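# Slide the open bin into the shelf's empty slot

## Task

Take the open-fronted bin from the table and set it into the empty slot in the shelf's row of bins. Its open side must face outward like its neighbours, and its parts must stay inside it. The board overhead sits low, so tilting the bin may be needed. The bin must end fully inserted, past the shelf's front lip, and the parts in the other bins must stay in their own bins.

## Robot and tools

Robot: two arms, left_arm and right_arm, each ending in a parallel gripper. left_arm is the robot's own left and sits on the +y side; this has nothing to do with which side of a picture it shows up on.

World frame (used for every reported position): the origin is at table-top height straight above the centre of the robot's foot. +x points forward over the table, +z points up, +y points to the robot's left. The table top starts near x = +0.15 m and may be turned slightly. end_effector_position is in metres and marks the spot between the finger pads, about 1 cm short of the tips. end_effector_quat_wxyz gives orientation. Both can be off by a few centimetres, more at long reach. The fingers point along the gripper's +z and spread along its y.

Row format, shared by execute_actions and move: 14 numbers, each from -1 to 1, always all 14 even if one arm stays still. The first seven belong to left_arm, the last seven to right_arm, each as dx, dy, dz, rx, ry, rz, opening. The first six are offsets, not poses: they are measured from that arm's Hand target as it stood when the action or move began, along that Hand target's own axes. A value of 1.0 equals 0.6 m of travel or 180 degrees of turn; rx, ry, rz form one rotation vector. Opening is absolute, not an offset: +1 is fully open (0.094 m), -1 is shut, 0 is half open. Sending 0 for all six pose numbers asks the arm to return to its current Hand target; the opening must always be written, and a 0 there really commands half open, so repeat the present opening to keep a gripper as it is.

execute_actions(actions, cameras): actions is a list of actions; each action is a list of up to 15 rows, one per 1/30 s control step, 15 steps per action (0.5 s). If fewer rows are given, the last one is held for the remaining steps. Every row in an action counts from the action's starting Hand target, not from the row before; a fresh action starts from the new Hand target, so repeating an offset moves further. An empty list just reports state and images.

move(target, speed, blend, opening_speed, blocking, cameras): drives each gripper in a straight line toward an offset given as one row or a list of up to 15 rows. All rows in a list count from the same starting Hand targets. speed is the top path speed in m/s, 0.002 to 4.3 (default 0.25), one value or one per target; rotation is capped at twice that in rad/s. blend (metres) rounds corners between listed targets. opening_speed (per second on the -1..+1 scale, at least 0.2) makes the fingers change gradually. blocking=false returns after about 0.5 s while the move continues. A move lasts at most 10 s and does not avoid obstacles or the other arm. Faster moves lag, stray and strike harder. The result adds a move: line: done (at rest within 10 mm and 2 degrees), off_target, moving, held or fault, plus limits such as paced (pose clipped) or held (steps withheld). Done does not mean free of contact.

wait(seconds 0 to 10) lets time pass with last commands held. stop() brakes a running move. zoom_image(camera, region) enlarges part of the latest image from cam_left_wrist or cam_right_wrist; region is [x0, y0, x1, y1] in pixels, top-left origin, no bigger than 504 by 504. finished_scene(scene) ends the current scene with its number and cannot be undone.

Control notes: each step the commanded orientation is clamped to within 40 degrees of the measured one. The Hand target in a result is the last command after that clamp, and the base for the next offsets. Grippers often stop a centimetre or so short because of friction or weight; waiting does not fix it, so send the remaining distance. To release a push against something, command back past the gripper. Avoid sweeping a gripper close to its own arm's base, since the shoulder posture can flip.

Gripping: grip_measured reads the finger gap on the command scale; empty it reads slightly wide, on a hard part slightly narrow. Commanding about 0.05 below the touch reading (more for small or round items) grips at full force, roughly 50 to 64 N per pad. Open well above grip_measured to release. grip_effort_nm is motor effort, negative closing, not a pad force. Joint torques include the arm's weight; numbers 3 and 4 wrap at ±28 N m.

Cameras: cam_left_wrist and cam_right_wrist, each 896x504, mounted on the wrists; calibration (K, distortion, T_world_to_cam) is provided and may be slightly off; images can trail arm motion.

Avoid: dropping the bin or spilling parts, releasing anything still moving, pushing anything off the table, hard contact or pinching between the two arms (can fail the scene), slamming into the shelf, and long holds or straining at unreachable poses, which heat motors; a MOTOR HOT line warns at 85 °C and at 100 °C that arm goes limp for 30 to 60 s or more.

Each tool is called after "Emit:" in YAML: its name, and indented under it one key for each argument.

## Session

Emit:
execute_actions:
  actions: []

Scene clock: 0.00 s.
left_arm: end_effector_position=(+0.6428, +0.7647, +0.1466) grip_measured=+1.000 grip_effort_nm=n/a end_effector_quat_wxyz=(-0.024, +0.849, -0.498, -0.173) | right_arm: end_effector_position=(+0.6490, -0.0069, +0.2642) grip_measured=+1.000 grip_effort_nm=n/a end_effector_quat_wxyz=(+0.475, -0.332, +0.804, +0.131)
Joint positions: left_arm=[1.333 1.292 1.252 -0.626 -0.543 -1.422 0.094] | right_arm=[-0.161 2.213 0.764 1.224 0.339 -1.08 0.094]
Joint velocities: within noise
Joint torques (N m): no reading
Heat: left arm: hottest shoulder 29 °C; right arm: hottest wrist roll 28 °C.
Hand target: left_arm +0.6515, +0.7732, +0.1550; -0.036, +0.852, -0.495, -0.169 | right_arm +0.6496, -0.0075, +0.2631; +0.475, -0.331, +0.805, +0.130
Tool commands: left_gripper/opening=+1.0 right_gripper/opening=+1.0
camera_calibration:
cam_left_wrist: T_world_to_cam=[[0.856284, 0.500673, -0.126901, -0.916922], [0.514251, -0.849345, 0.118994, 0.341531], [-0.0482054, -0.167151, -0.984752, 0.391269], [0, 0, 0, 1]] pos_world=[0.628374, 0.814557, 0.228305]
cam_right_wrist: T_world_to_cam=[[0.666789, -0.740185, 0.0867073, -0.458015], [-0.590593, -0.595788, -0.544275, 0.560526], [0.454524, 0.311708, -0.834414, 0.0128476], [0, 0, 0, 1]] pos_world=[0.630602, -0.00906579, 0.355514]

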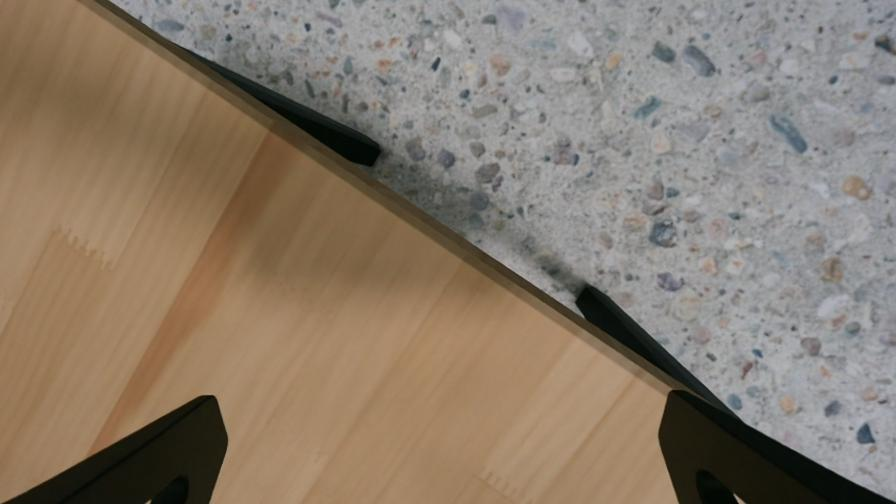

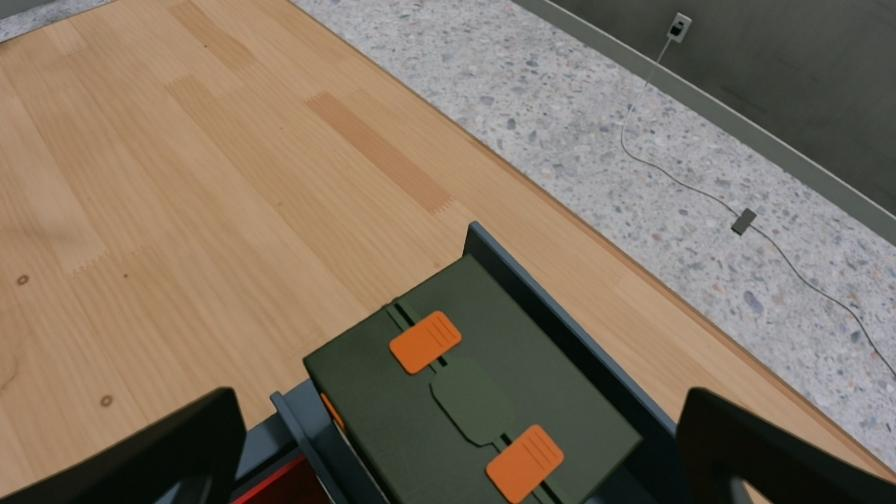

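Emit:
move:
  target:
    - [0,0,0,0,0,0,1,-0.1143,0.0372,-0.1423,0,0,0,1]
    - [0,0,0,0,0,0,1,0.0685,0.0753,-0.507,0.1679,0.0591,0.1598,1]
  speed: 0.4
  blend: 0.03

Scene clock: 12.53 s.
left_arm: end_effector_position=(+0.6428, +0.7647, +0.1466) grip_measured=+1.000 grip_effort_nm=-0.017 end_effector_quat_wxyz=(-0.024, +0.849, -0.498, -0.173) | right_arm: end_effector_position=(+0.4021, -0.1527, +0.3781) grip_measured=+1.000 grip_effort_nm=0.007 end_effector_quat_wxyz=(+0.383, -0.012, +0.924, +0.016)
Joint positions: left_arm=[1.333 1.292 1.252 -0.626 -0.543 -1.422 0.094] | right_arm=[0.581 2.383 0.317 1.557 1.579 -0.165 0.094]
Joint velocities: within noise
Joint torques (N m): left_arm=[-1.44 -18.32 5.91 -0.17 -0.32 -0.07] | right_arm=[9.93 -4.37 3.03 0.55 -0.05 0.08]
Heat: left arm: hottest shoulder 31 °C; right arm: hottest wrist roll 28 °C.
Hand target: left_arm +0.6515, +0.7732, +0.1550; -0.036, +0.852, -0.495, -0.169 | right_arm +0.3999, -0.1500, +0.3799; +0.422, +0.000, +0.906, +0.000
Off the commanded pose: left_arm 0.015 m, 2 deg | right_arm 0.004 m, 5 deg.
joint sent to its limit (right arm) — joint 5 (wrist yaw), upper limit. The joint targets are off in orientation, not in position.
move: off_target (left_arm, right_arm)
camera_calibration:
cam_left_wrist: T_world_to_cam=[[0.856284, 0.500673, -0.126901, -0.916922], [0.514251, -0.849345, 0.118994, 0.341531], [-0.0482054, -0.167151, -0.984752, 0.391269], [0, 0, 0, 1]] pos_world=[0.628374, 0.814557, 0.228305]
cam_right_wrist: T_world_to_cam=[[0.0390132, -0.99841, -0.0406989, -0.149929], [-0.943161, -0.0233405, -0.331516, 0.538541], [0.330039, 0.0513191, -0.942571, 0.316748], [0, 0, 0, 1]] pos_world=[0.409241, -0.153376, 0.47099]

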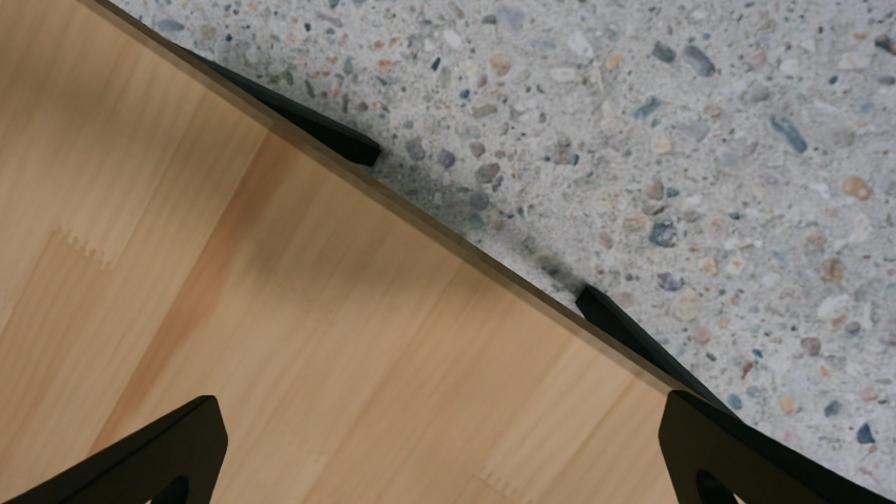

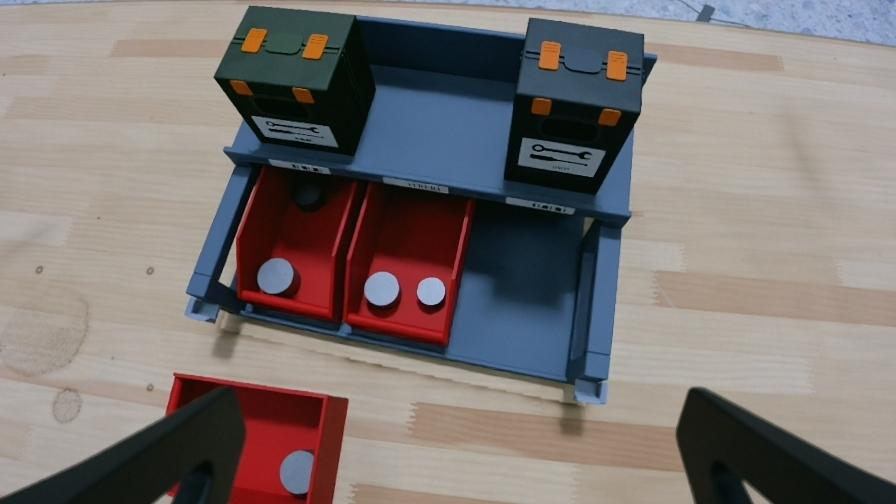

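Emit:
move:
  target:
    - [0.2452,0.395,-0.2263,0.3177,-0.0704,0.6547,1,0,0,0,0,0,0,1]
    - [0.629,0.864,-0.199,-0.4482,-0.0243,-0.6756,0.1,0,0,0,0,0,0,1]
  speed: [0.5, 0.4]
  blend: 0.05

Scene clock: 76.60 s.
left_arm: end_effector_position=(+0.4099, +0.1761, +0.1959) grip_measured=+0.103 grip_effort_nm=-0.100 end_effector_quat_wxyz=(+0.282, +0.647, +0.638, -0.308) | right_arm: end_effector_position=(+0.4021, -0.1526, +0.3781) grip_measured=+1.000 grip_effort_nm=0.007 end_effector_quat_wxyz=(+0.383, -0.009, +0.923, +0.017)
Joint positions: left_arm=[0.659 1.828 0.295 0.529 0.112 1.73 0.052] | right_arm=[0.581 2.383 0.317 1.557 1.579 -0.16 0.094]
Joint velocities: within noise
Joint torques (N m): left_arm=[-7.82 -4.37 -4.75 -0.1 0.28 0.09] | right_arm=[9.99 -5.07 3.14 0.31 -0.07 0.07]
Heat: left arm: hottest shoulder 35 °C; right arm: hottest shoulder 28 °C.
Hand target: left_arm +0.4098, +0.1692, +0.2003; +0.291, +0.657, +0.624, -0.306 | right_arm +0.3999, -0.1499, +0.3800; +0.422, +0.000, +0.906, +0.000
Off the commanded pose: left_arm 0.008 m, 2 deg | right_arm 0.004 m, 5 deg.
joint sent to its limit (right arm) — joint 5 (wrist yaw), upper limit. The joint targets are off in orientation, not in position.
move: off_target (right_arm)
camera_calibration:
cam_left_wrist: T_world_to_cam=[[-0.99904, 0.0303597, 0.0315819, 0.395745], [0.0150768, 0.915158, -0.402813, -0.0483377], [-0.0411317, -0.40195, -0.914737, 0.355084], [0, 0, 0, 1]] pos_world=[0.410699, 0.174948, 0.292839]
cam_right_wrist: T_world_to_cam=[[0.0357911, -0.998369, -0.0444731, -0.147219], [-0.943214, -0.0190407, -0.331638, 0.539306], [0.330251, 0.0538174, -0.942358, 0.31706], [0, 0, 0, 1]] pos_world=[0.409241, -0.153773, 0.471091]

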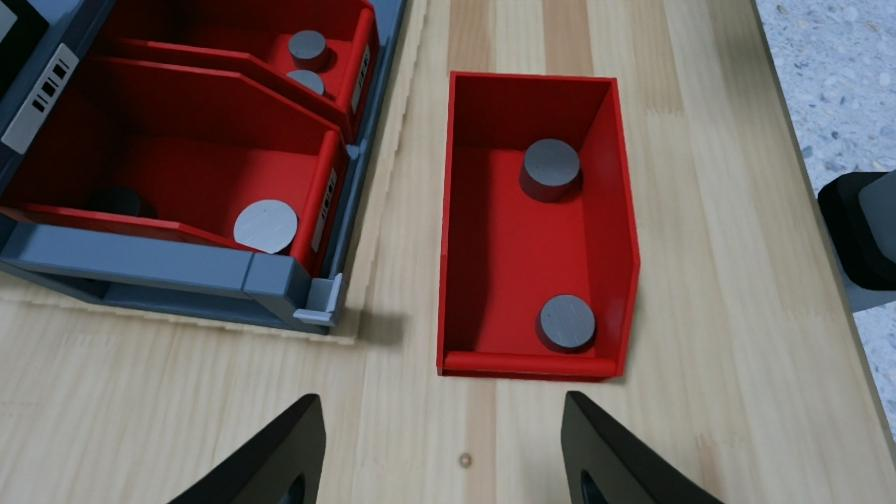

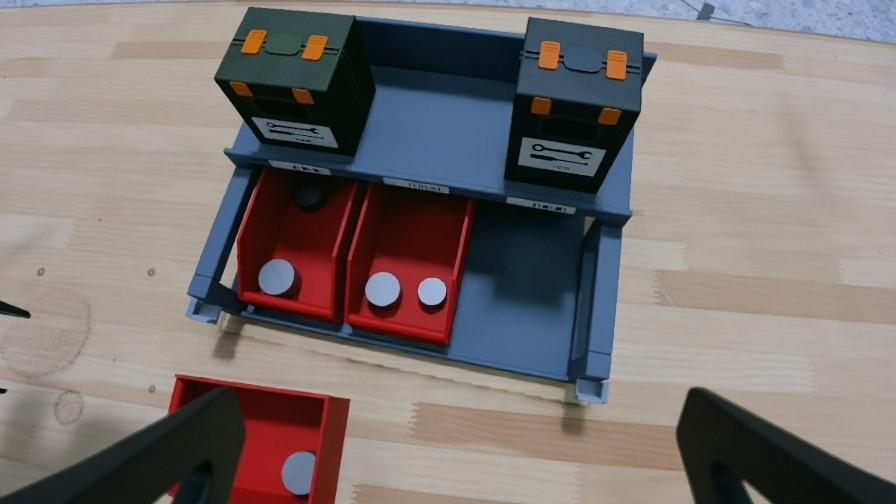

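Emit:
move:
  target: [0.0183,-0.004,0.207,0.0043,0,0.0036,0.1,0.241,-0.0292,0.309,0.0385,0.0274,0.0353,-1]
  speed: 0.25

Scene clock: 99.30 s.
left_arm: end_effector_position=(+0.4076, +0.1540, +0.1725) grip_measured=+0.102 grip_effort_nm=-0.095 end_effector_quat_wxyz=(+0.281, +0.648, +0.637, -0.309) | right_arm: end_effector_position=(+0.4022, -0.1500, +0.3725) grip_measured=-0.991 grip_effort_nm=-0.462 end_effector_quat_wxyz=(+0.380, -0.013, +0.925, +0.024)
Joint positions: left_arm=[0.658 1.972 0.359 0.603 0.111 1.731 0.052] | right_arm=[0.563 2.393 0.317 1.557 1.549 -0.151 0]
Joint velocities: within noise
Joint torques (N m): left_arm=[-8.64 -4.37 -5.2 -0.13 0.28 0.08] | right_arm=[10.34 -5.66 2.56 0.66 -0.05 -0.07]
Heat: left arm: hottest shoulder 33 °C; right arm: hottest shoulder 28 °C.
Hand target: left_arm +0.4080, +0.1466, +0.1776; +0.291, +0.658, +0.623, -0.307 (not the last commanded pose) | right_arm +0.4023, -0.1489, +0.3767; +0.383, -0.012, +0.923, +0.027 (not the last commanded pose)
Off the commanded pose: left_arm 0.095 m, 3 deg | right_arm 0.228 m, 12 deg.
move: held (right_arm; a check stopped the path), off_target (left_arm; braked when a check withheld steps of right_arm); limits=held
pose unreachable (right arm): on one or more control steps of this call, first in action 0 (counted from 0), this arm could not follow its commanded pose, so it was not sent that pose on those steps. It may still have moved: this result reports where it is.
cause: moving toward the commanded pose would bring a part of the arm (its forearm (the part past joint 3)) too close to the robot's own body.
camera_calibration:
cam_left_wrist: T_world_to_cam=[[-0.998789, 0.0355753, 0.0339753, 0.393513], [0.0188847, 0.915025, -0.402954, -0.0389571], [-0.0454234, -0.401824, -0.914589, 0.326277], [0, 0, 0, 1]] pos_world=[0.408593, 0.152753, 0.269342]
cam_right_wrist: T_world_to_cam=[[0.0464214, -0.997469, -0.053865, -0.145526], [-0.9453, -0.026436, -0.325128, 0.534892], [0.322881, 0.0660115, -0.944135, 0.317025], [0, 0, 0, 1]] pos_world=[0.410028, -0.151945, 0.465384]

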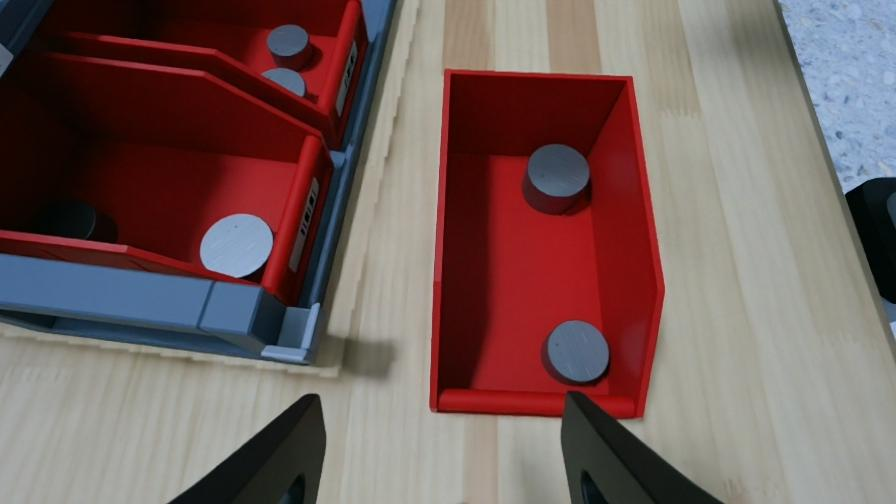

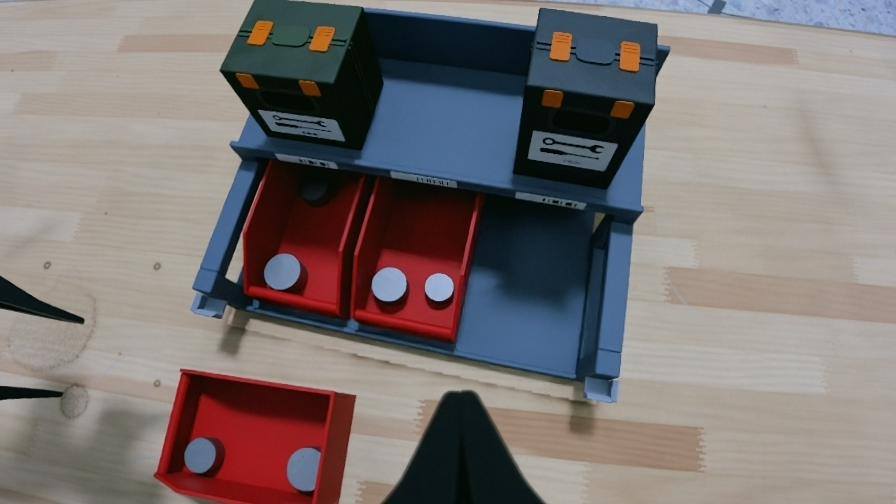

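Emit:
move:
  target:
    - [0.0137,-0.0022,0.1538,0.0039,0,0.0032,0.1,-0.0833,-0.026,0.1218,0.0557,-0.0007,0.0374,-1]
  speed: 0.25

Scene clock: 107.80 s.
left_arm: end_effector_position=(+0.4026, +0.0904, +0.1050) grip_measured=+0.102 grip_effort_nm=-0.100 end_effector_quat_wxyz=(+0.277, +0.652, +0.633, -0.312) | right_arm: end_effector_position=(+0.4843, -0.1606, +0.3621) grip_measured=-0.991 grip_effort_nm=-0.447 end_effector_quat_wxyz=(+0.332, +0.063, +0.941, -0.009)
Joint positions: left_arm=[0.654 2.283 0.575 0.686 0.105 1.737 0.052] | right_arm=[0.325 2.159 0.377 1.559 1.463 -0.332 0]
Joint velocities: within noise
Joint torques (N m): left_arm=[-10.64 -4.31 -5.59 -0.14 0.29 0.08] | right_arm=[9.29 -5.36 3.56 1.02 -0.44 -0.18]
Heat: left arm: hottest shoulder 32 °C; right arm: hottest shoulder 28 °C.
Hand target: left_arm +0.4031, +0.0813, +0.1119; +0.288, +0.663, +0.617, -0.310 | right_arm +0.4900, -0.1600, +0.3600; +0.382, +0.075, +0.921, -0.031
Off the commanded pose: left_arm 0.011 m, 2 deg | right_arm 0.006 m, 7 deg.
joint sent to its limit (right arm) — joint 4 (wrist pitch), upper limit. The joint targets are off in orientation, not in position.
move: off_target (left_arm, right_arm)
camera_calibration:
cam_left_wrist: T_world_to_cam=[[-0.998063, 0.0503104, 0.0365902, 0.391218], [0.0314004, 0.915174, -0.401833, -0.0130465], [-0.0537028, -0.399906, -0.914982, 0.24208], [0, 0, 0, 1]] pos_world=[0.40387, 0.0890668, 0.201942]
cam_right_wrist: T_world_to_cam=[[-0.120845, -0.991612, -0.0458516, -0.0812657], [-0.965606, 0.128137, -0.226242, 0.607695], [0.23022, 0.0169344, -0.972991, 0.328899], [0, 0, 0, 1]] pos_world=[0.501255, -0.164022, 0.453776]

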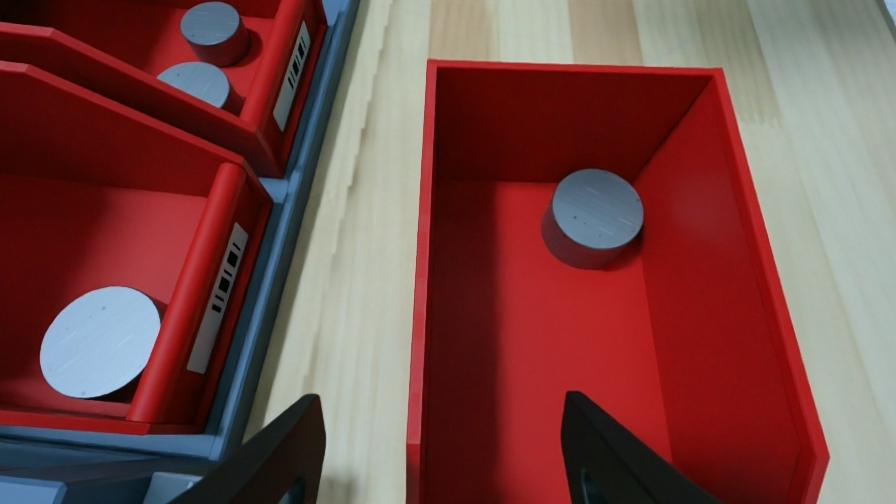

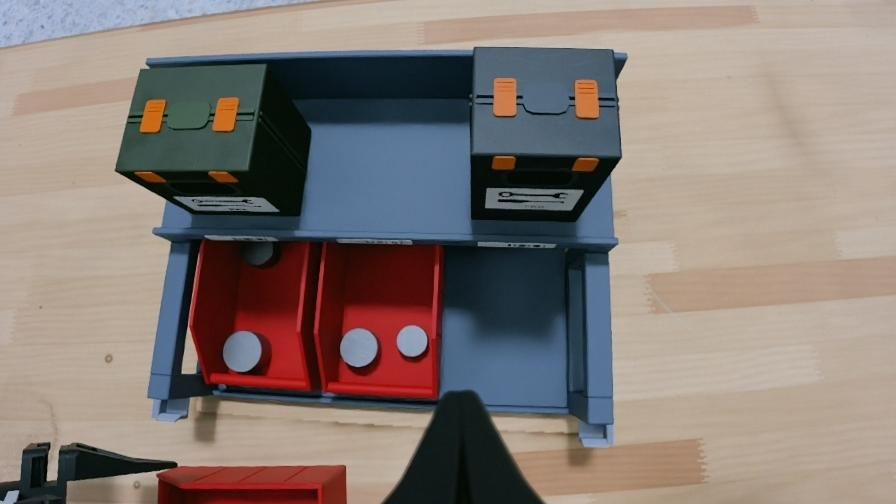

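Emit:
move:
  target:
    - [-0.0052,0.007,0.0827,0,0,0,0.1,0.2002,-0.0283,0.1773,0,0,0,-1]
    - [-0.0052,0.007,0.0827,0,0,0,0.1,0.2827,-0.0283,0.3308,0,0,0,-1]
    - [-0.0052,0.007,0.0827,0,0,0,0.1,0.3065,-0.0285,0.4015,0,0,0,-1]
  speed: 0.2
  blend: 0.02

Scene clock: 134.30 s.
left_arm: end_effector_position=(+0.4062, +0.0517, +0.0745) grip_measured=+0.102 grip_effort_nm=-0.095 end_effector_quat_wxyz=(+0.282, +0.659, +0.626, -0.307) | right_arm: end_effector_position=(+0.5326, -0.1784, +0.0654) grip_measured=-0.991 grip_effort_nm=-0.462 end_effector_quat_wxyz=(+0.255, +0.070, +0.964, +0.015)
Joint positions: left_arm=[0.629 2.407 0.703 0.689 0.091 1.737 0.052] | right_arm=[-0.55 2.467 0.684 1.559 0.639 -0.399 0]
Joint velocities: within noise
Joint torques (N m): left_arm=[-11.69 -4.01 -5.46 -0.21 0.28 -0.12] | right_arm=[10.23 -5.07 -3.95 1.28 -0.43 -0.2]
Heat: left arm: hottest shoulder 31 °C; right arm: hottest shoulder 28 °C.
Hand target: left_arm +0.4044, +0.0411, +0.0826; +0.288, +0.663, +0.617, -0.310 | right_arm +0.5271, -0.1832, +0.0596; +0.382, +0.075, +0.921, -0.031
Off the commanded pose: left_arm 0.013 m, 1 deg | right_arm 0.009 m, 16 deg.
joint sent to its limit (right arm) — joint 4 (wrist pitch), upper limit. The joint targets are off in orientation, not in position.
move: off_target (left_arm, right_arm)
camera_calibration:
cam_left_wrist: T_world_to_cam=[[-0.998001, 0.0609533, 0.0166697, 0.398695], [0.0491828, 0.914874, -0.400732, 0.00275593], [-0.0396767, -0.399112, -0.916043, 0.193181], [0, 0, 0, 1]] pos_world=[0.405427, 0.0502777, 0.17142]
cam_right_wrist: T_world_to_cam=[[-0.128625, -0.988069, -0.0847046, -0.0995146], [-0.988932, 0.134167, -0.0633389, 0.592314], [0.0739477, 0.0756202, -0.994391, 0.124461], [0, 0, 0, 1]] pos_world=[0.563755, -0.187208, 0.15285]

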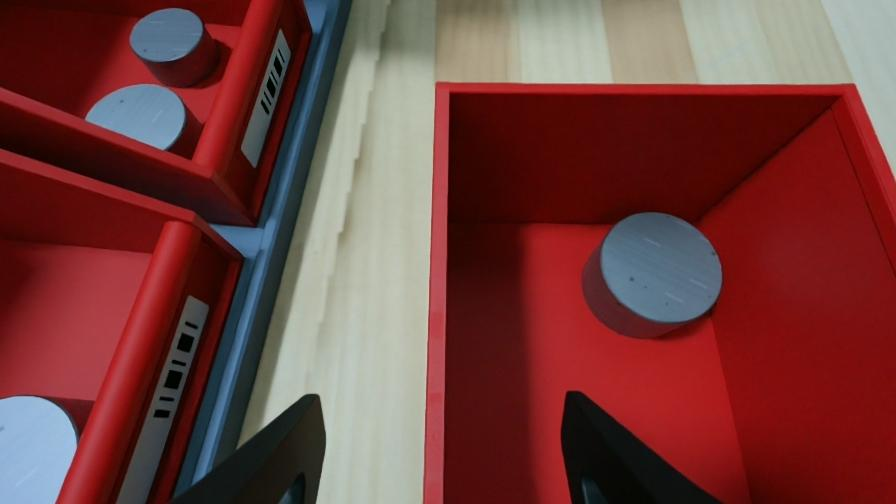

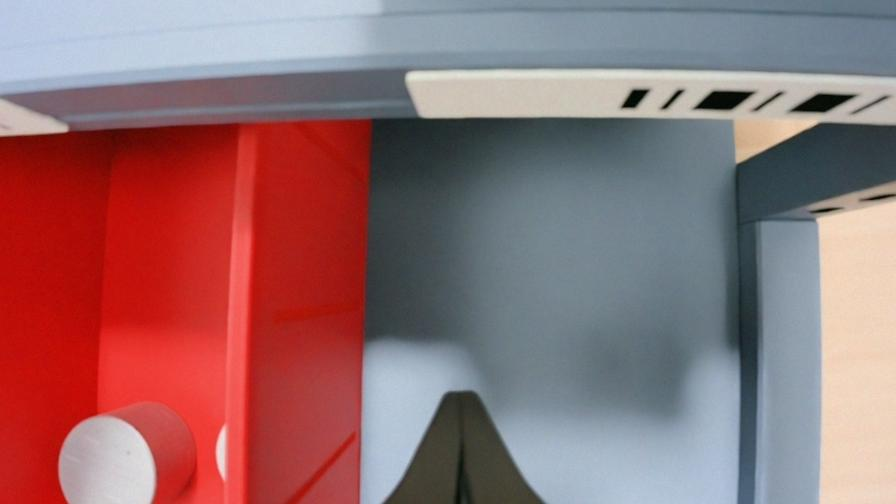

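Emit:
move:
  target: [0,0,0,0,0,0,-1,0,0.0551,0,0,0,0,-1]
  speed: 0.06
  opening_speed: 0.7

Scene clock: 143.50 s.
left_arm: end_effector_position=(+0.4070, +0.0515, +0.0742) grip_measured=-0.942 grip_effort_nm=-1.038 end_effector_quat_wxyz=(+0.282, +0.659, +0.627, -0.306) | right_arm: end_effector_position=(+0.5345, -0.1568, +0.0565) grip_measured=-0.991 grip_effort_nm=-0.466 end_effector_quat_wxyz=(+0.257, +0.074, +0.964, +0.004)
Joint positions: left_arm=[0.629 2.407 0.704 0.69 0.091 1.737 0.003] | right_arm=[-0.52 2.525 0.755 1.559 0.687 -0.4 0]
Joint velocities: within noise
Joint torques (N m): left_arm=[-11.69 -4.19 -5.49 -0.24 0.31 -0.11] | right_arm=[13.57 -5.66 -3.41 1.22 -0.19 -0.13]
Heat: left arm: hottest shoulder 31 °C; right arm: hottest shoulder 28 °C.
Hand target: left_arm +0.4044, +0.0411, +0.0825; +0.288, +0.663, +0.617, -0.309 | right_arm +0.5324, -0.1506, +0.0596; +0.382, +0.075, +0.921, -0.031
Off the commanded pose: left_arm 0.014 m, 1 deg | right_arm 0.007 m, 16 deg.
joint sent to its limit (right arm) — joint 4 (wrist pitch), upper limit. The joint targets are off in orientation, not in position.
move: off_target (left_arm, right_arm)
camera_calibration:
cam_left_wrist: T_world_to_cam=[[-0.998106, 0.0596901, 0.0148673, 0.399825], [0.0487792, 0.915263, -0.399894, 0.00278597], [-0.0374772, -0.398411, -0.916441, 0.19199], [0, 0, 0, 1]] pos_world=[0.406127, 0.0500753, 0.171117]
cam_right_wrist: T_world_to_cam=[[-0.141063, -0.987793, -0.0660824, -0.0729788], [-0.986955, 0.145547, -0.0688126, 0.591721], [0.0775907, 0.0555134, -0.995439, 0.108852], [0, 0, 0, 1]] pos_world=[0.565262, -0.164254, 0.144251]

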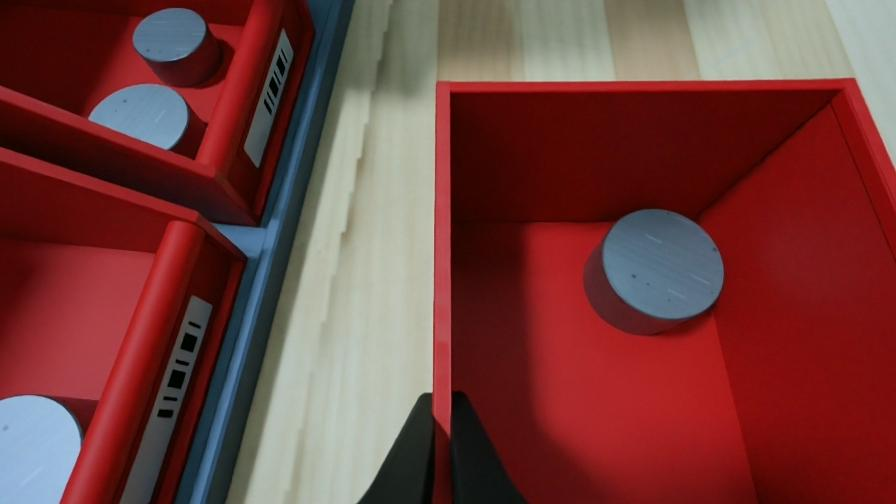

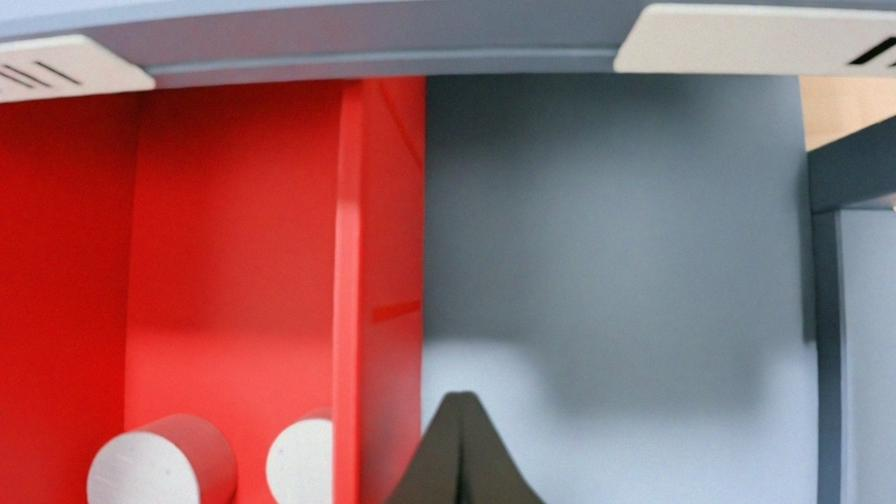

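Emit:
move:
  target:
    - [-0.1533,0,-0.1281,0,0,0,-1,0,0.02,0,0,0,0,-1]
  speed: [0.1]

Scene clock: 157.53 s.
left_arm: end_effector_position=(+0.4152, +0.0437, +0.1781) grip_measured=-0.942 grip_effort_nm=-1.043 end_effector_quat_wxyz=(+0.283, +0.666, +0.626, -0.291) | right_arm: end_effector_position=(+0.5354, -0.1466, +0.0559) grip_measured=-0.991 grip_effort_nm=-0.457 end_effector_quat_wxyz=(+0.259, +0.075, +0.963, +0.000)
Joint positions: left_arm=[0.359 2.23 0.542 0.694 -0.076 1.529 0.003] | right_arm=[-0.501 2.546 0.781 1.559 0.71 -0.4 0]
Joint velocities: within noise
Joint torques (N m): left_arm=[-13.39 -7.41 -6.53 -0.39 0.79 -0.42] | right_arm=[13.92 -5.3 -3.26 1.22 -0.24 -0.14]
Heat: left arm: hottest shoulder 30 °C; right arm: hottest shoulder 28 °C.
Hand target: left_arm +0.4043, +0.0410, +0.2023; +0.288, +0.663, +0.617, -0.309 | right_arm +0.5345, -0.1387, +0.0597; +0.382, +0.075, +0.921, -0.031
Off the commanded pose: left_arm 0.027 m, 2 deg | right_arm 0.009 m, 15 deg.
joint sent to its limit (right arm) — joint 4 (wrist pitch), upper limit. The joint targets are off in orientation, not in position.
move: off_target (left_arm, right_arm)
camera_calibration:
cam_left_wrist: T_world_to_cam=[[-0.998097, 0.0609371, -0.00941169, 0.411239], [0.0599405, 0.923108, -0.379841, 0.0424618], [-0.0144584, -0.379683, -0.925004, 0.275517], [0, 0, 0, 1]] pos_world=[0.411895, 0.0403527, 0.274854]
cam_right_wrist: T_world_to_cam=[[-0.144708, -0.987634, -0.0603169, -0.0612181], [-0.986145, 0.14895, -0.0730261, 0.591407], [0.0811073, 0.0489137, -0.995504, 0.104627], [0, 0, 0, 1]] pos_world=[0.565868, -0.153669, 0.143653]

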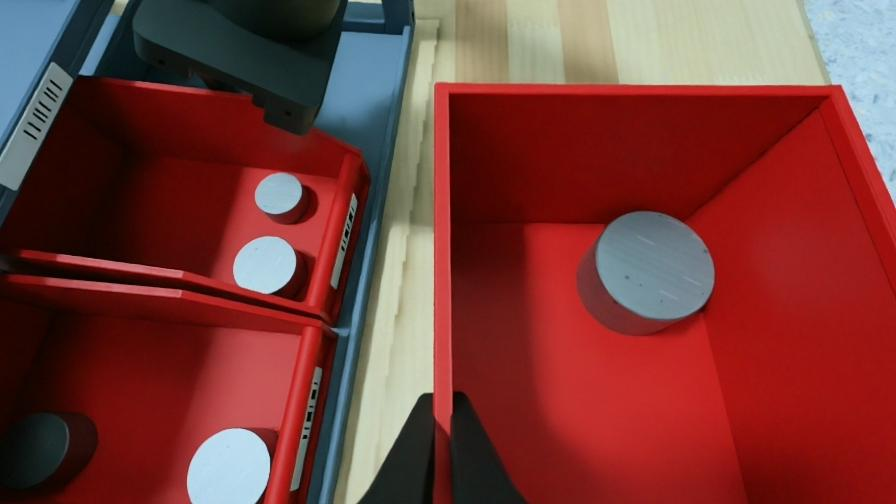

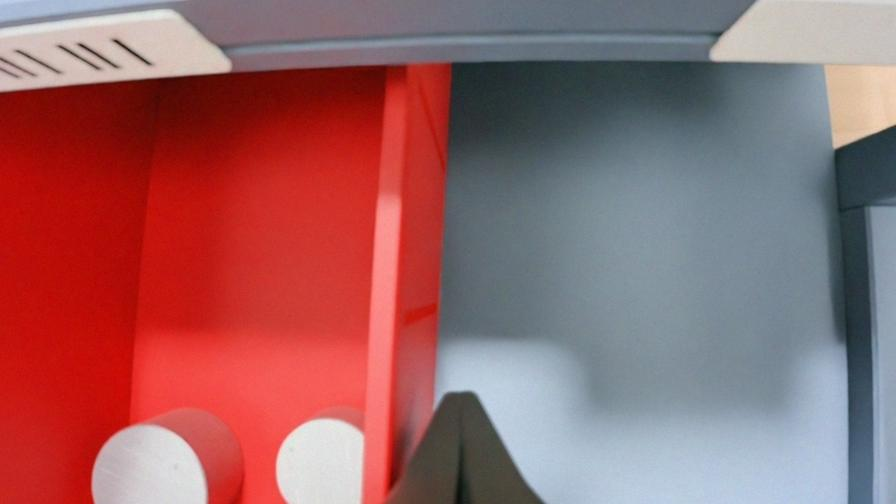

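Emit:
move:
  target:
    - [-0.0383,0,-0.0320,0,0,0,-1,0,0.0133,0,0,0,0,-1]
    - [-0.0383,0,-0.0320,0,0,0,-1,-0.01,-0.02,-0.04,0,0,0,-1]
    - [-0.0383,0,-0.0320,0,0,0,-1,-0.2,-0.02,-0.25,0,0,0,-1]
  speed: [0.06,0.15,0.25]

Scene clock: 168.90 s.
left_arm: end_effector_position=(+0.4117, +0.0441, +0.2098) grip_measured=-0.942 grip_effort_nm=-1.043 end_effector_quat_wxyz=(+0.280, +0.667, +0.624, -0.294) | right_arm: end_effector_position=(+0.5106, -0.1456, +0.2461) grip_measured=-0.991 grip_effort_nm=-0.452 end_effector_quat_wxyz=(+0.285, +0.063, +0.956, -0.012)
Joint positions: left_arm=[0.274 2.166 0.5 0.655 -0.12 1.455 0.003] | right_arm=[-0.028 2.312 0.494 1.56 1.163 -0.324 0]
Joint velocities: within noise
Joint torques (N m): left_arm=[-13.39 -7.36 -4.98 -0.28 0.8 -0.42] | right_arm=[12.63 -7 -0.9 0.95 -0.09 0.08]
Heat: left arm: hottest shoulder 30 °C; right arm: hottest shoulder 28 °C.
Hand target: left_arm +0.4044, +0.0408, +0.2323; +0.288, +0.663, +0.617, -0.310 | right_arm +0.5114, -0.1473, +0.2506; +0.381, +0.075, +0.921, -0.031
Off the commanded pose: left_arm 0.024 m, 2 deg | right_arm 0.005 m, 12 deg.
joint sent to its limit (right arm) — joint 4 (wrist pitch), upper limit. The joint targets are off in orientation, not in position.
move: off_target (left_arm, right_arm)
camera_calibration:
cam_left_wrist: T_world_to_cam=[[-0.997695, 0.0678382, -0.00188043, 0.405959], [0.0634586, 0.922748, -0.380145, 0.0529662], [-0.0240531, -0.379387, -0.924925, 0.308851], [0, 0, 0, 1]] pos_world=[0.409091, 0.0407601, 0.306562]
cam_right_wrist: T_world_to_cam=[[-0.126977, -0.991323, -0.0339801, -0.0684054], [-0.983051, 0.130337, -0.128934, 0.590094], [0.132244, 0.0170325, -0.991071, 0.26419], [0, 0, 0, 1]] pos_world=[0.536469, -0.149223, 0.33559]

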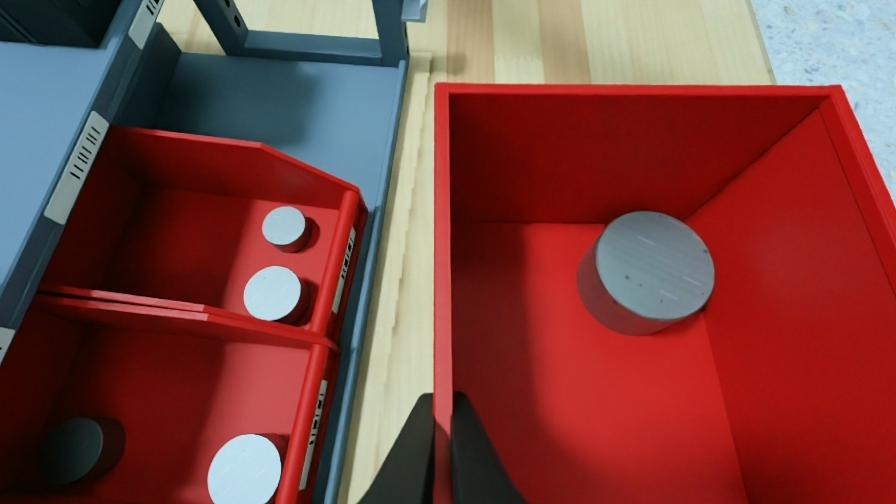

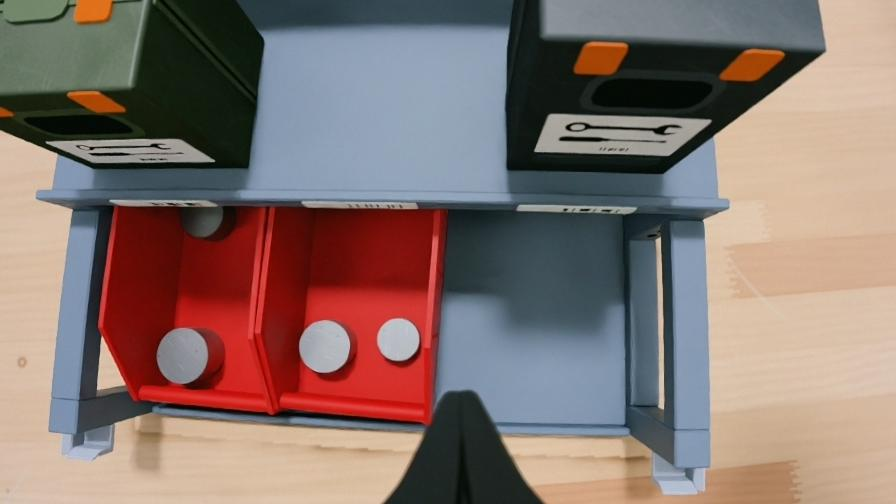

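Emit:
move:
  target:
    - [0,0,0,0,0,0,-1,-0.1355,-0.172,-0.1227,0,0,0,-1]
    - [0.0203,-0.0023,-0.0242,-0.1873,-0.0002,-0.1566,-1,-0.1102,-0.4705,-0.1953,0,0,0,-1]
  speed: [0.3,0.3]
  blend: 0.02

Scene clock: 185.37 s.
left_arm: end_effector_position=(+0.4172, +0.0540, +0.2126) grip_measured=-0.942 grip_effort_nm=-1.038 end_effector_quat_wxyz=(+0.324, +0.563, +0.721, -0.241) | right_arm: end_effector_position=(+0.4817, -0.2889, +0.3569) grip_measured=-0.991 grip_effort_nm=-0.447 end_effector_quat_wxyz=(+0.321, +0.075, +0.944, -0.012)
Joint positions: left_arm=[0.252 2.32 0.427 1.117 -0.193 1.271 0.003] | right_arm=[0.205 1.798 0.064 1.56 1.368 -0.364 0]
Joint velocities: within noise
Joint torques (N m): left_arm=[-13.1 -4.31 -5.56 0.68 0.78 -0.41] | right_arm=[6.71 -1.26 3.02 0.66 -0.38 -0.02]
Heat: left arm: hottest shoulder 31 °C; right arm: hottest shoulder 28 °C.
Hand target: left_arm +0.4043, +0.0486, +0.2323; +0.333, +0.560, +0.713, -0.261 (not the last commanded pose) | right_arm +0.4837, -0.2849, +0.3563; +0.321, +0.077, +0.944, -0.012 (not the last commanded pose)
Off the commanded pose: left_arm 0.024 m, 25 deg | right_arm 0.143 m, 8 deg.
move: held (right_arm; a check stopped the path), off_target (left_arm; braked when a check withheld steps of right_arm); path passed 1 of 2 targets; limits=held
pose unreachable (right arm): on one or more control steps of this call, first in action 0 (counted from 0), this arm could not follow its commanded pose, so it was not sent that pose on those steps. It may still have moved: this result reports where it is.
cause: moving toward the commanded pose would bring two parts of the arm too close to each other (its shoulder (the part past joint 1) and its forearm (the part past joint 3), with joints 2 (shoulder) and 3 (elbow) between them).
camera_calibration:
cam_left_wrist: T_world_to_cam=[[-0.969292, -0.245502, -0.0142302, 0.418516], [-0.222402, 0.899841, -0.375264, 0.164066], [0.104933, -0.360576, -0.926809, 0.260913], [0, 0, 0, 1]] pos_world=[0.414774, 0.0491924, 0.30934]
cam_right_wrist: T_world_to_cam=[[-0.147376, -0.988004, -0.0461371, -0.195173], [-0.966917, 0.153736, -0.203559, 0.620322], [0.20821, 0.0146111, -0.977975, 0.338237], [0, 0, 0, 1]] pos_world=[0.500612, -0.29314, 0.448054]

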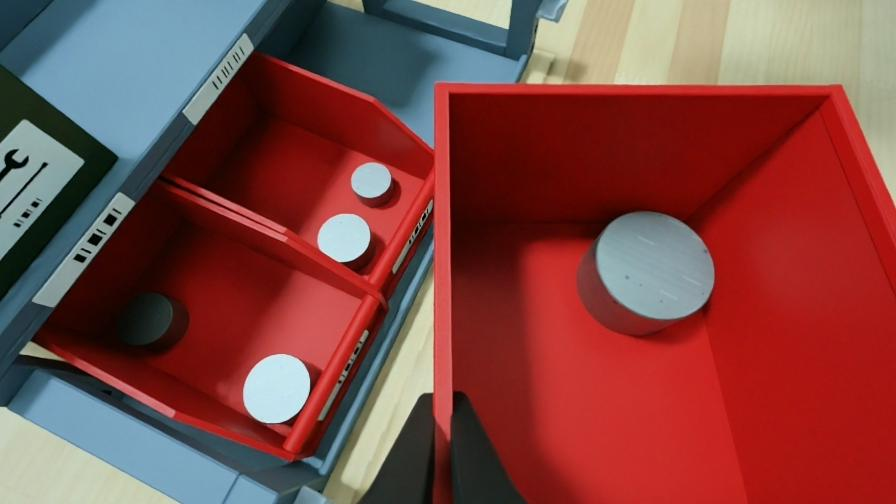

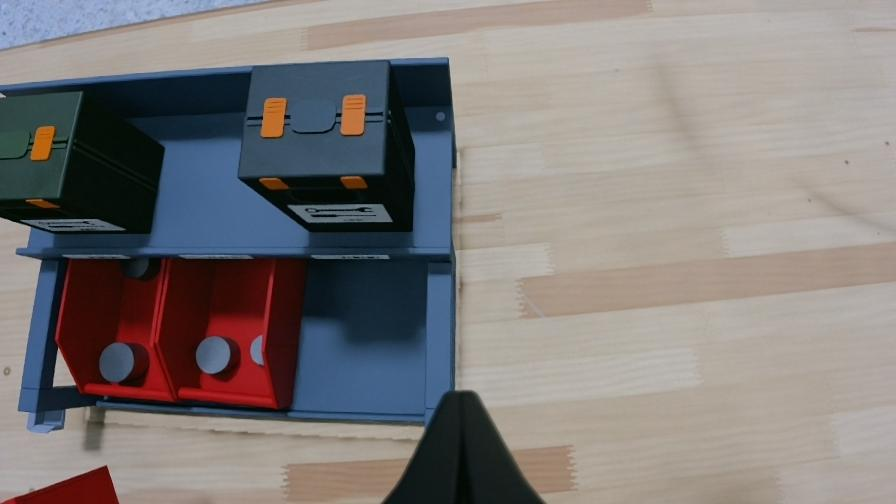

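Emit:
move:
  target:
    - [-0.0506,-0.0192,0.0604,-0.131,0.0247,-0.1311,-1,-0.0728,-0.1472,0.0423,0,0,0,-1]
    - [-0.1868,-0.0579,0.2228,-0.2620,0.0494,-0.2622,-1,-0.0728,-0.1472,0.0423,0,0,0,-1]
  speed: [0.25,0.25]
  blend: 0.03

Scene clock: 200.37 s.
left_arm: end_effector_position=(+0.4019, +0.0283, +0.2126) grip_measured=-0.942 grip_effort_nm=-1.038 end_effector_quat_wxyz=(+0.325, +0.425, +0.828, -0.170) | right_arm: end_effector_position=(+0.5007, -0.3295, +0.3595) grip_measured=-0.991 grip_effort_nm=-0.462 end_effector_quat_wxyz=(+0.334, +0.093, +0.938, -0.011)
Joint positions: left_arm=[0.072 2.598 0.514 1.459 -0.515 0.937 0.003] | right_arm=[0.098 1.546 0.006 1.516 1.258 -0.476 0]
Joint velocities: within noise
Joint torques (N m): left_arm=[-13.98 -5.19 -2.17 1.21 0.65 -0.42] | right_arm=[6.24 -0.56 2.61 0.69 -0.18 0.04]
Heat: left arm: hottest gripper 31 °C; right arm: hottest shoulder 28 °C.
Hand target: left_arm +0.4043, +0.0153, +0.2319; +0.349, +0.408, +0.823, -0.187 (not the last commanded pose) | right_arm +0.5014, -0.3262, +0.3611; +0.336, +0.096, +0.937, -0.007 (not the last commanded pose)
Off the commanded pose: left_arm 0.159 m, 45 deg | right_arm 0.054 m, 2 deg.
move: held (right_arm; a check stopped the path), off_target (left_arm; braked when a check withheld steps of right_arm); path passed 0 of 2 targets; limits=held
pose unreachable (right arm): on one or more control steps of this call, first in action 0 (counted from 0), this arm could not follow its commanded pose, so it was not sent that pose on those steps. It may still have moved: this result reports where it is.
cause: moving toward the commanded pose would bring two parts of the arm too close to each other (its shoulder (the part past joint 1) and its forearm (the part past joint 3), with joints 2 (shoulder) and 3 (elbow) between them).
camera_calibration:
cam_left_wrist: T_world_to_cam=[[-0.81599, -0.577996, 0.00904557, 0.340225], [-0.55366, 0.776944, -0.299698, 0.304357], [0.166196, -0.249559, -0.953991, 0.231214], [0, 0, 0, 1]] pos_world=[0.407703, 0.0178817, 0.308714]
cam_right_wrist: T_world_to_cam=[[-0.178562, -0.981969, -0.0620704, -0.209105], [-0.955052, 0.188147, -0.229075, 0.660099], [0.236623, 0.0183764, -0.971428, 0.322152], [0, 0, 0, 1]] pos_world=[0.516863, -0.33545, 0.451181]

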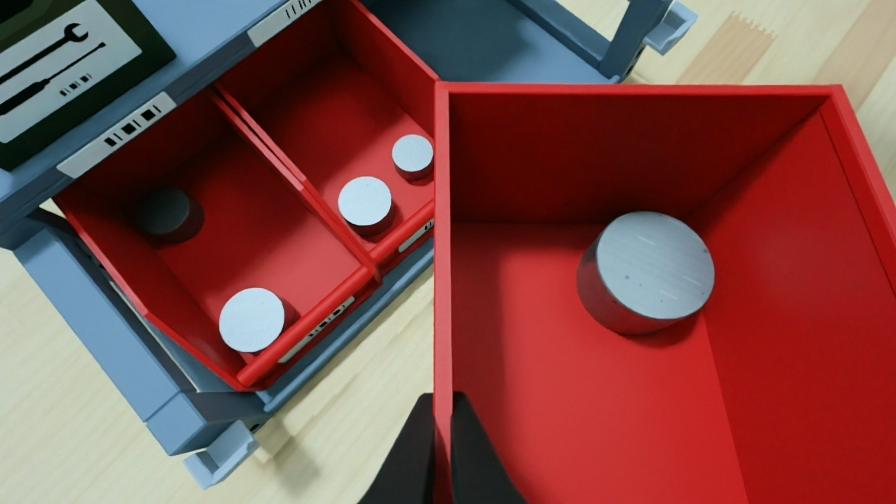

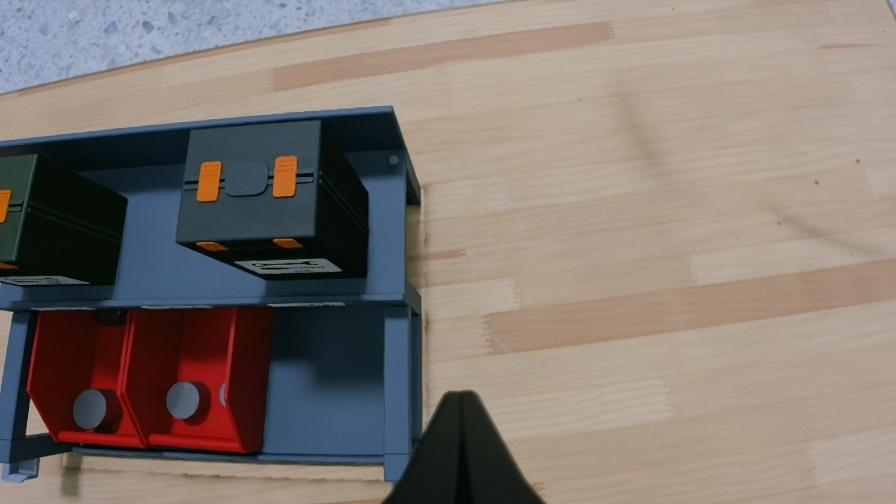

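Emit:
move:
  target: [-0.131,-0.1342,0.1623,-0.1717,0.0322,-0.1720,-1,0,0,0,0,0,0,-1]
  speed: 0.2

Emit:
zoom_image:
  camera: "cam_right_wrist"
  region: [160, 270, 500, 504]

Scene clock: 208.07 s.
left_arm: end_effector_position=(+0.4042, -0.0500, +0.2008) grip_measured=-0.942 grip_effort_nm=-1.043 end_effector_quat_wxyz=(+0.324, +0.253, +0.909, -0.063) | right_arm: end_effector_position=(+0.5006, -0.3296, +0.3594) grip_measured=-0.991 grip_effort_nm=-0.462 end_effector_quat_wxyz=(+0.334, +0.093, +0.938, -0.011)
Joint positions: left_arm=[-0.119 2.82 0.858 1.469 -0.961 0.663 0.003] | right_arm=[0.098 1.546 0.006 1.516 1.258 -0.476 0]
Joint velocities: within noise
Joint torques (N m): left_arm=[-11.34 -7.71 -0.72 0.64 0.41 -0.12] | right_arm=[6.42 -0.79 2.43 0.64 -0.24 0.04]
Heat: left arm: hottest gripper 31 °C; right arm: hottest shoulder 28 °C.
Hand target: left_arm +0.4099, -0.0503, +0.2043; +0.330, +0.246, +0.909, -0.069 (not the last commanded pose) | right_arm +0.5014, -0.3262, +0.3610; +0.335, +0.096, +0.937, -0.007
Off the commanded pose: left_arm 0.087 m, 21 deg | right_arm 0.004 m, 1 deg.
previous command not reached (left arm): moving toward its pose would have brought a part of the arm too close to the robot's own body.
move: held (left_arm; a check stopped the path); limits=held
pose unreachable (left arm): on one or more control steps of this call, first in action 0 (counted from 0), this arm could not follow its commanded pose, so it was not sent that pose on those steps. On the call's last step it was still not sent that pose. It may still have moved: this result reports where it is.
cause: moving toward the commanded pose would bring a part of the arm (its forearm (the part past joint 3)) too close to the robot's own body.
camera_calibration:
cam_left_wrist: T_world_to_cam=[[-0.504545, -0.862197, -0.045288, 0.167703], [-0.836212, 0.501049, -0.222932, 0.447831], [0.214903, -0.074609, -0.973781, 0.193138], [0, 0, 0, 1]] pos_world=[0.41759, -0.0653822, 0.295505]
cam_right_wrist: T_world_to_cam=[[-0.178469, -0.982018, -0.0615645, -0.209422], [-0.955169, 0.187931, -0.228768, 0.659829], [0.236224, 0.0179767, -0.971532, 0.322198], [0, 0, 0, 1]] pos_world=[0.516762, -0.335451, 0.45108]

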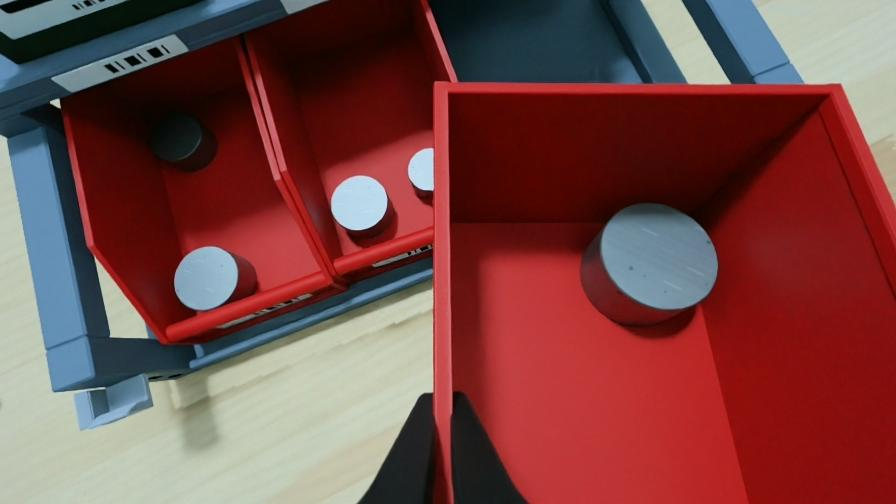

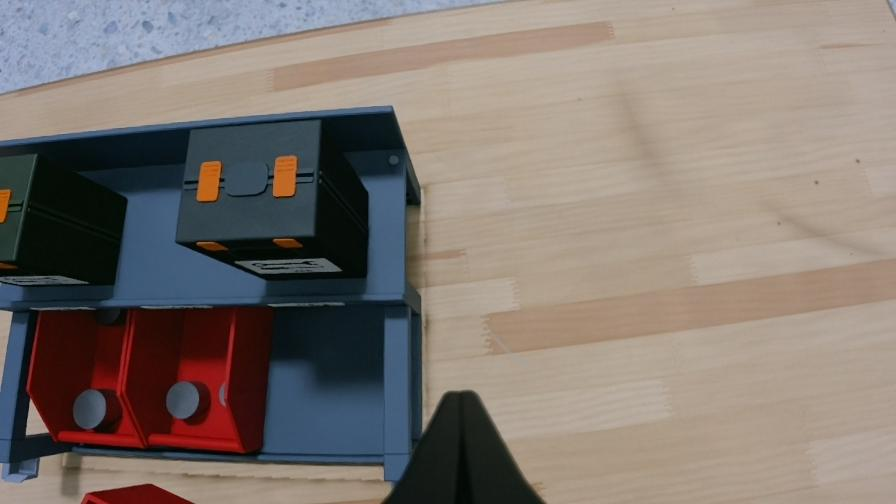

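Scaled by 1.482.

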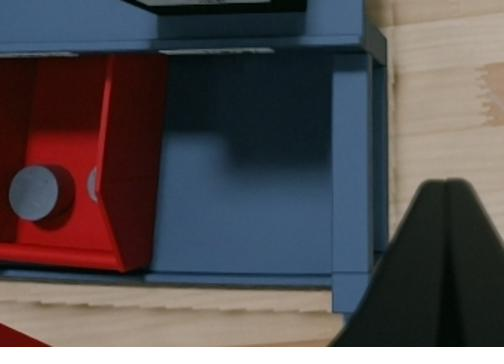

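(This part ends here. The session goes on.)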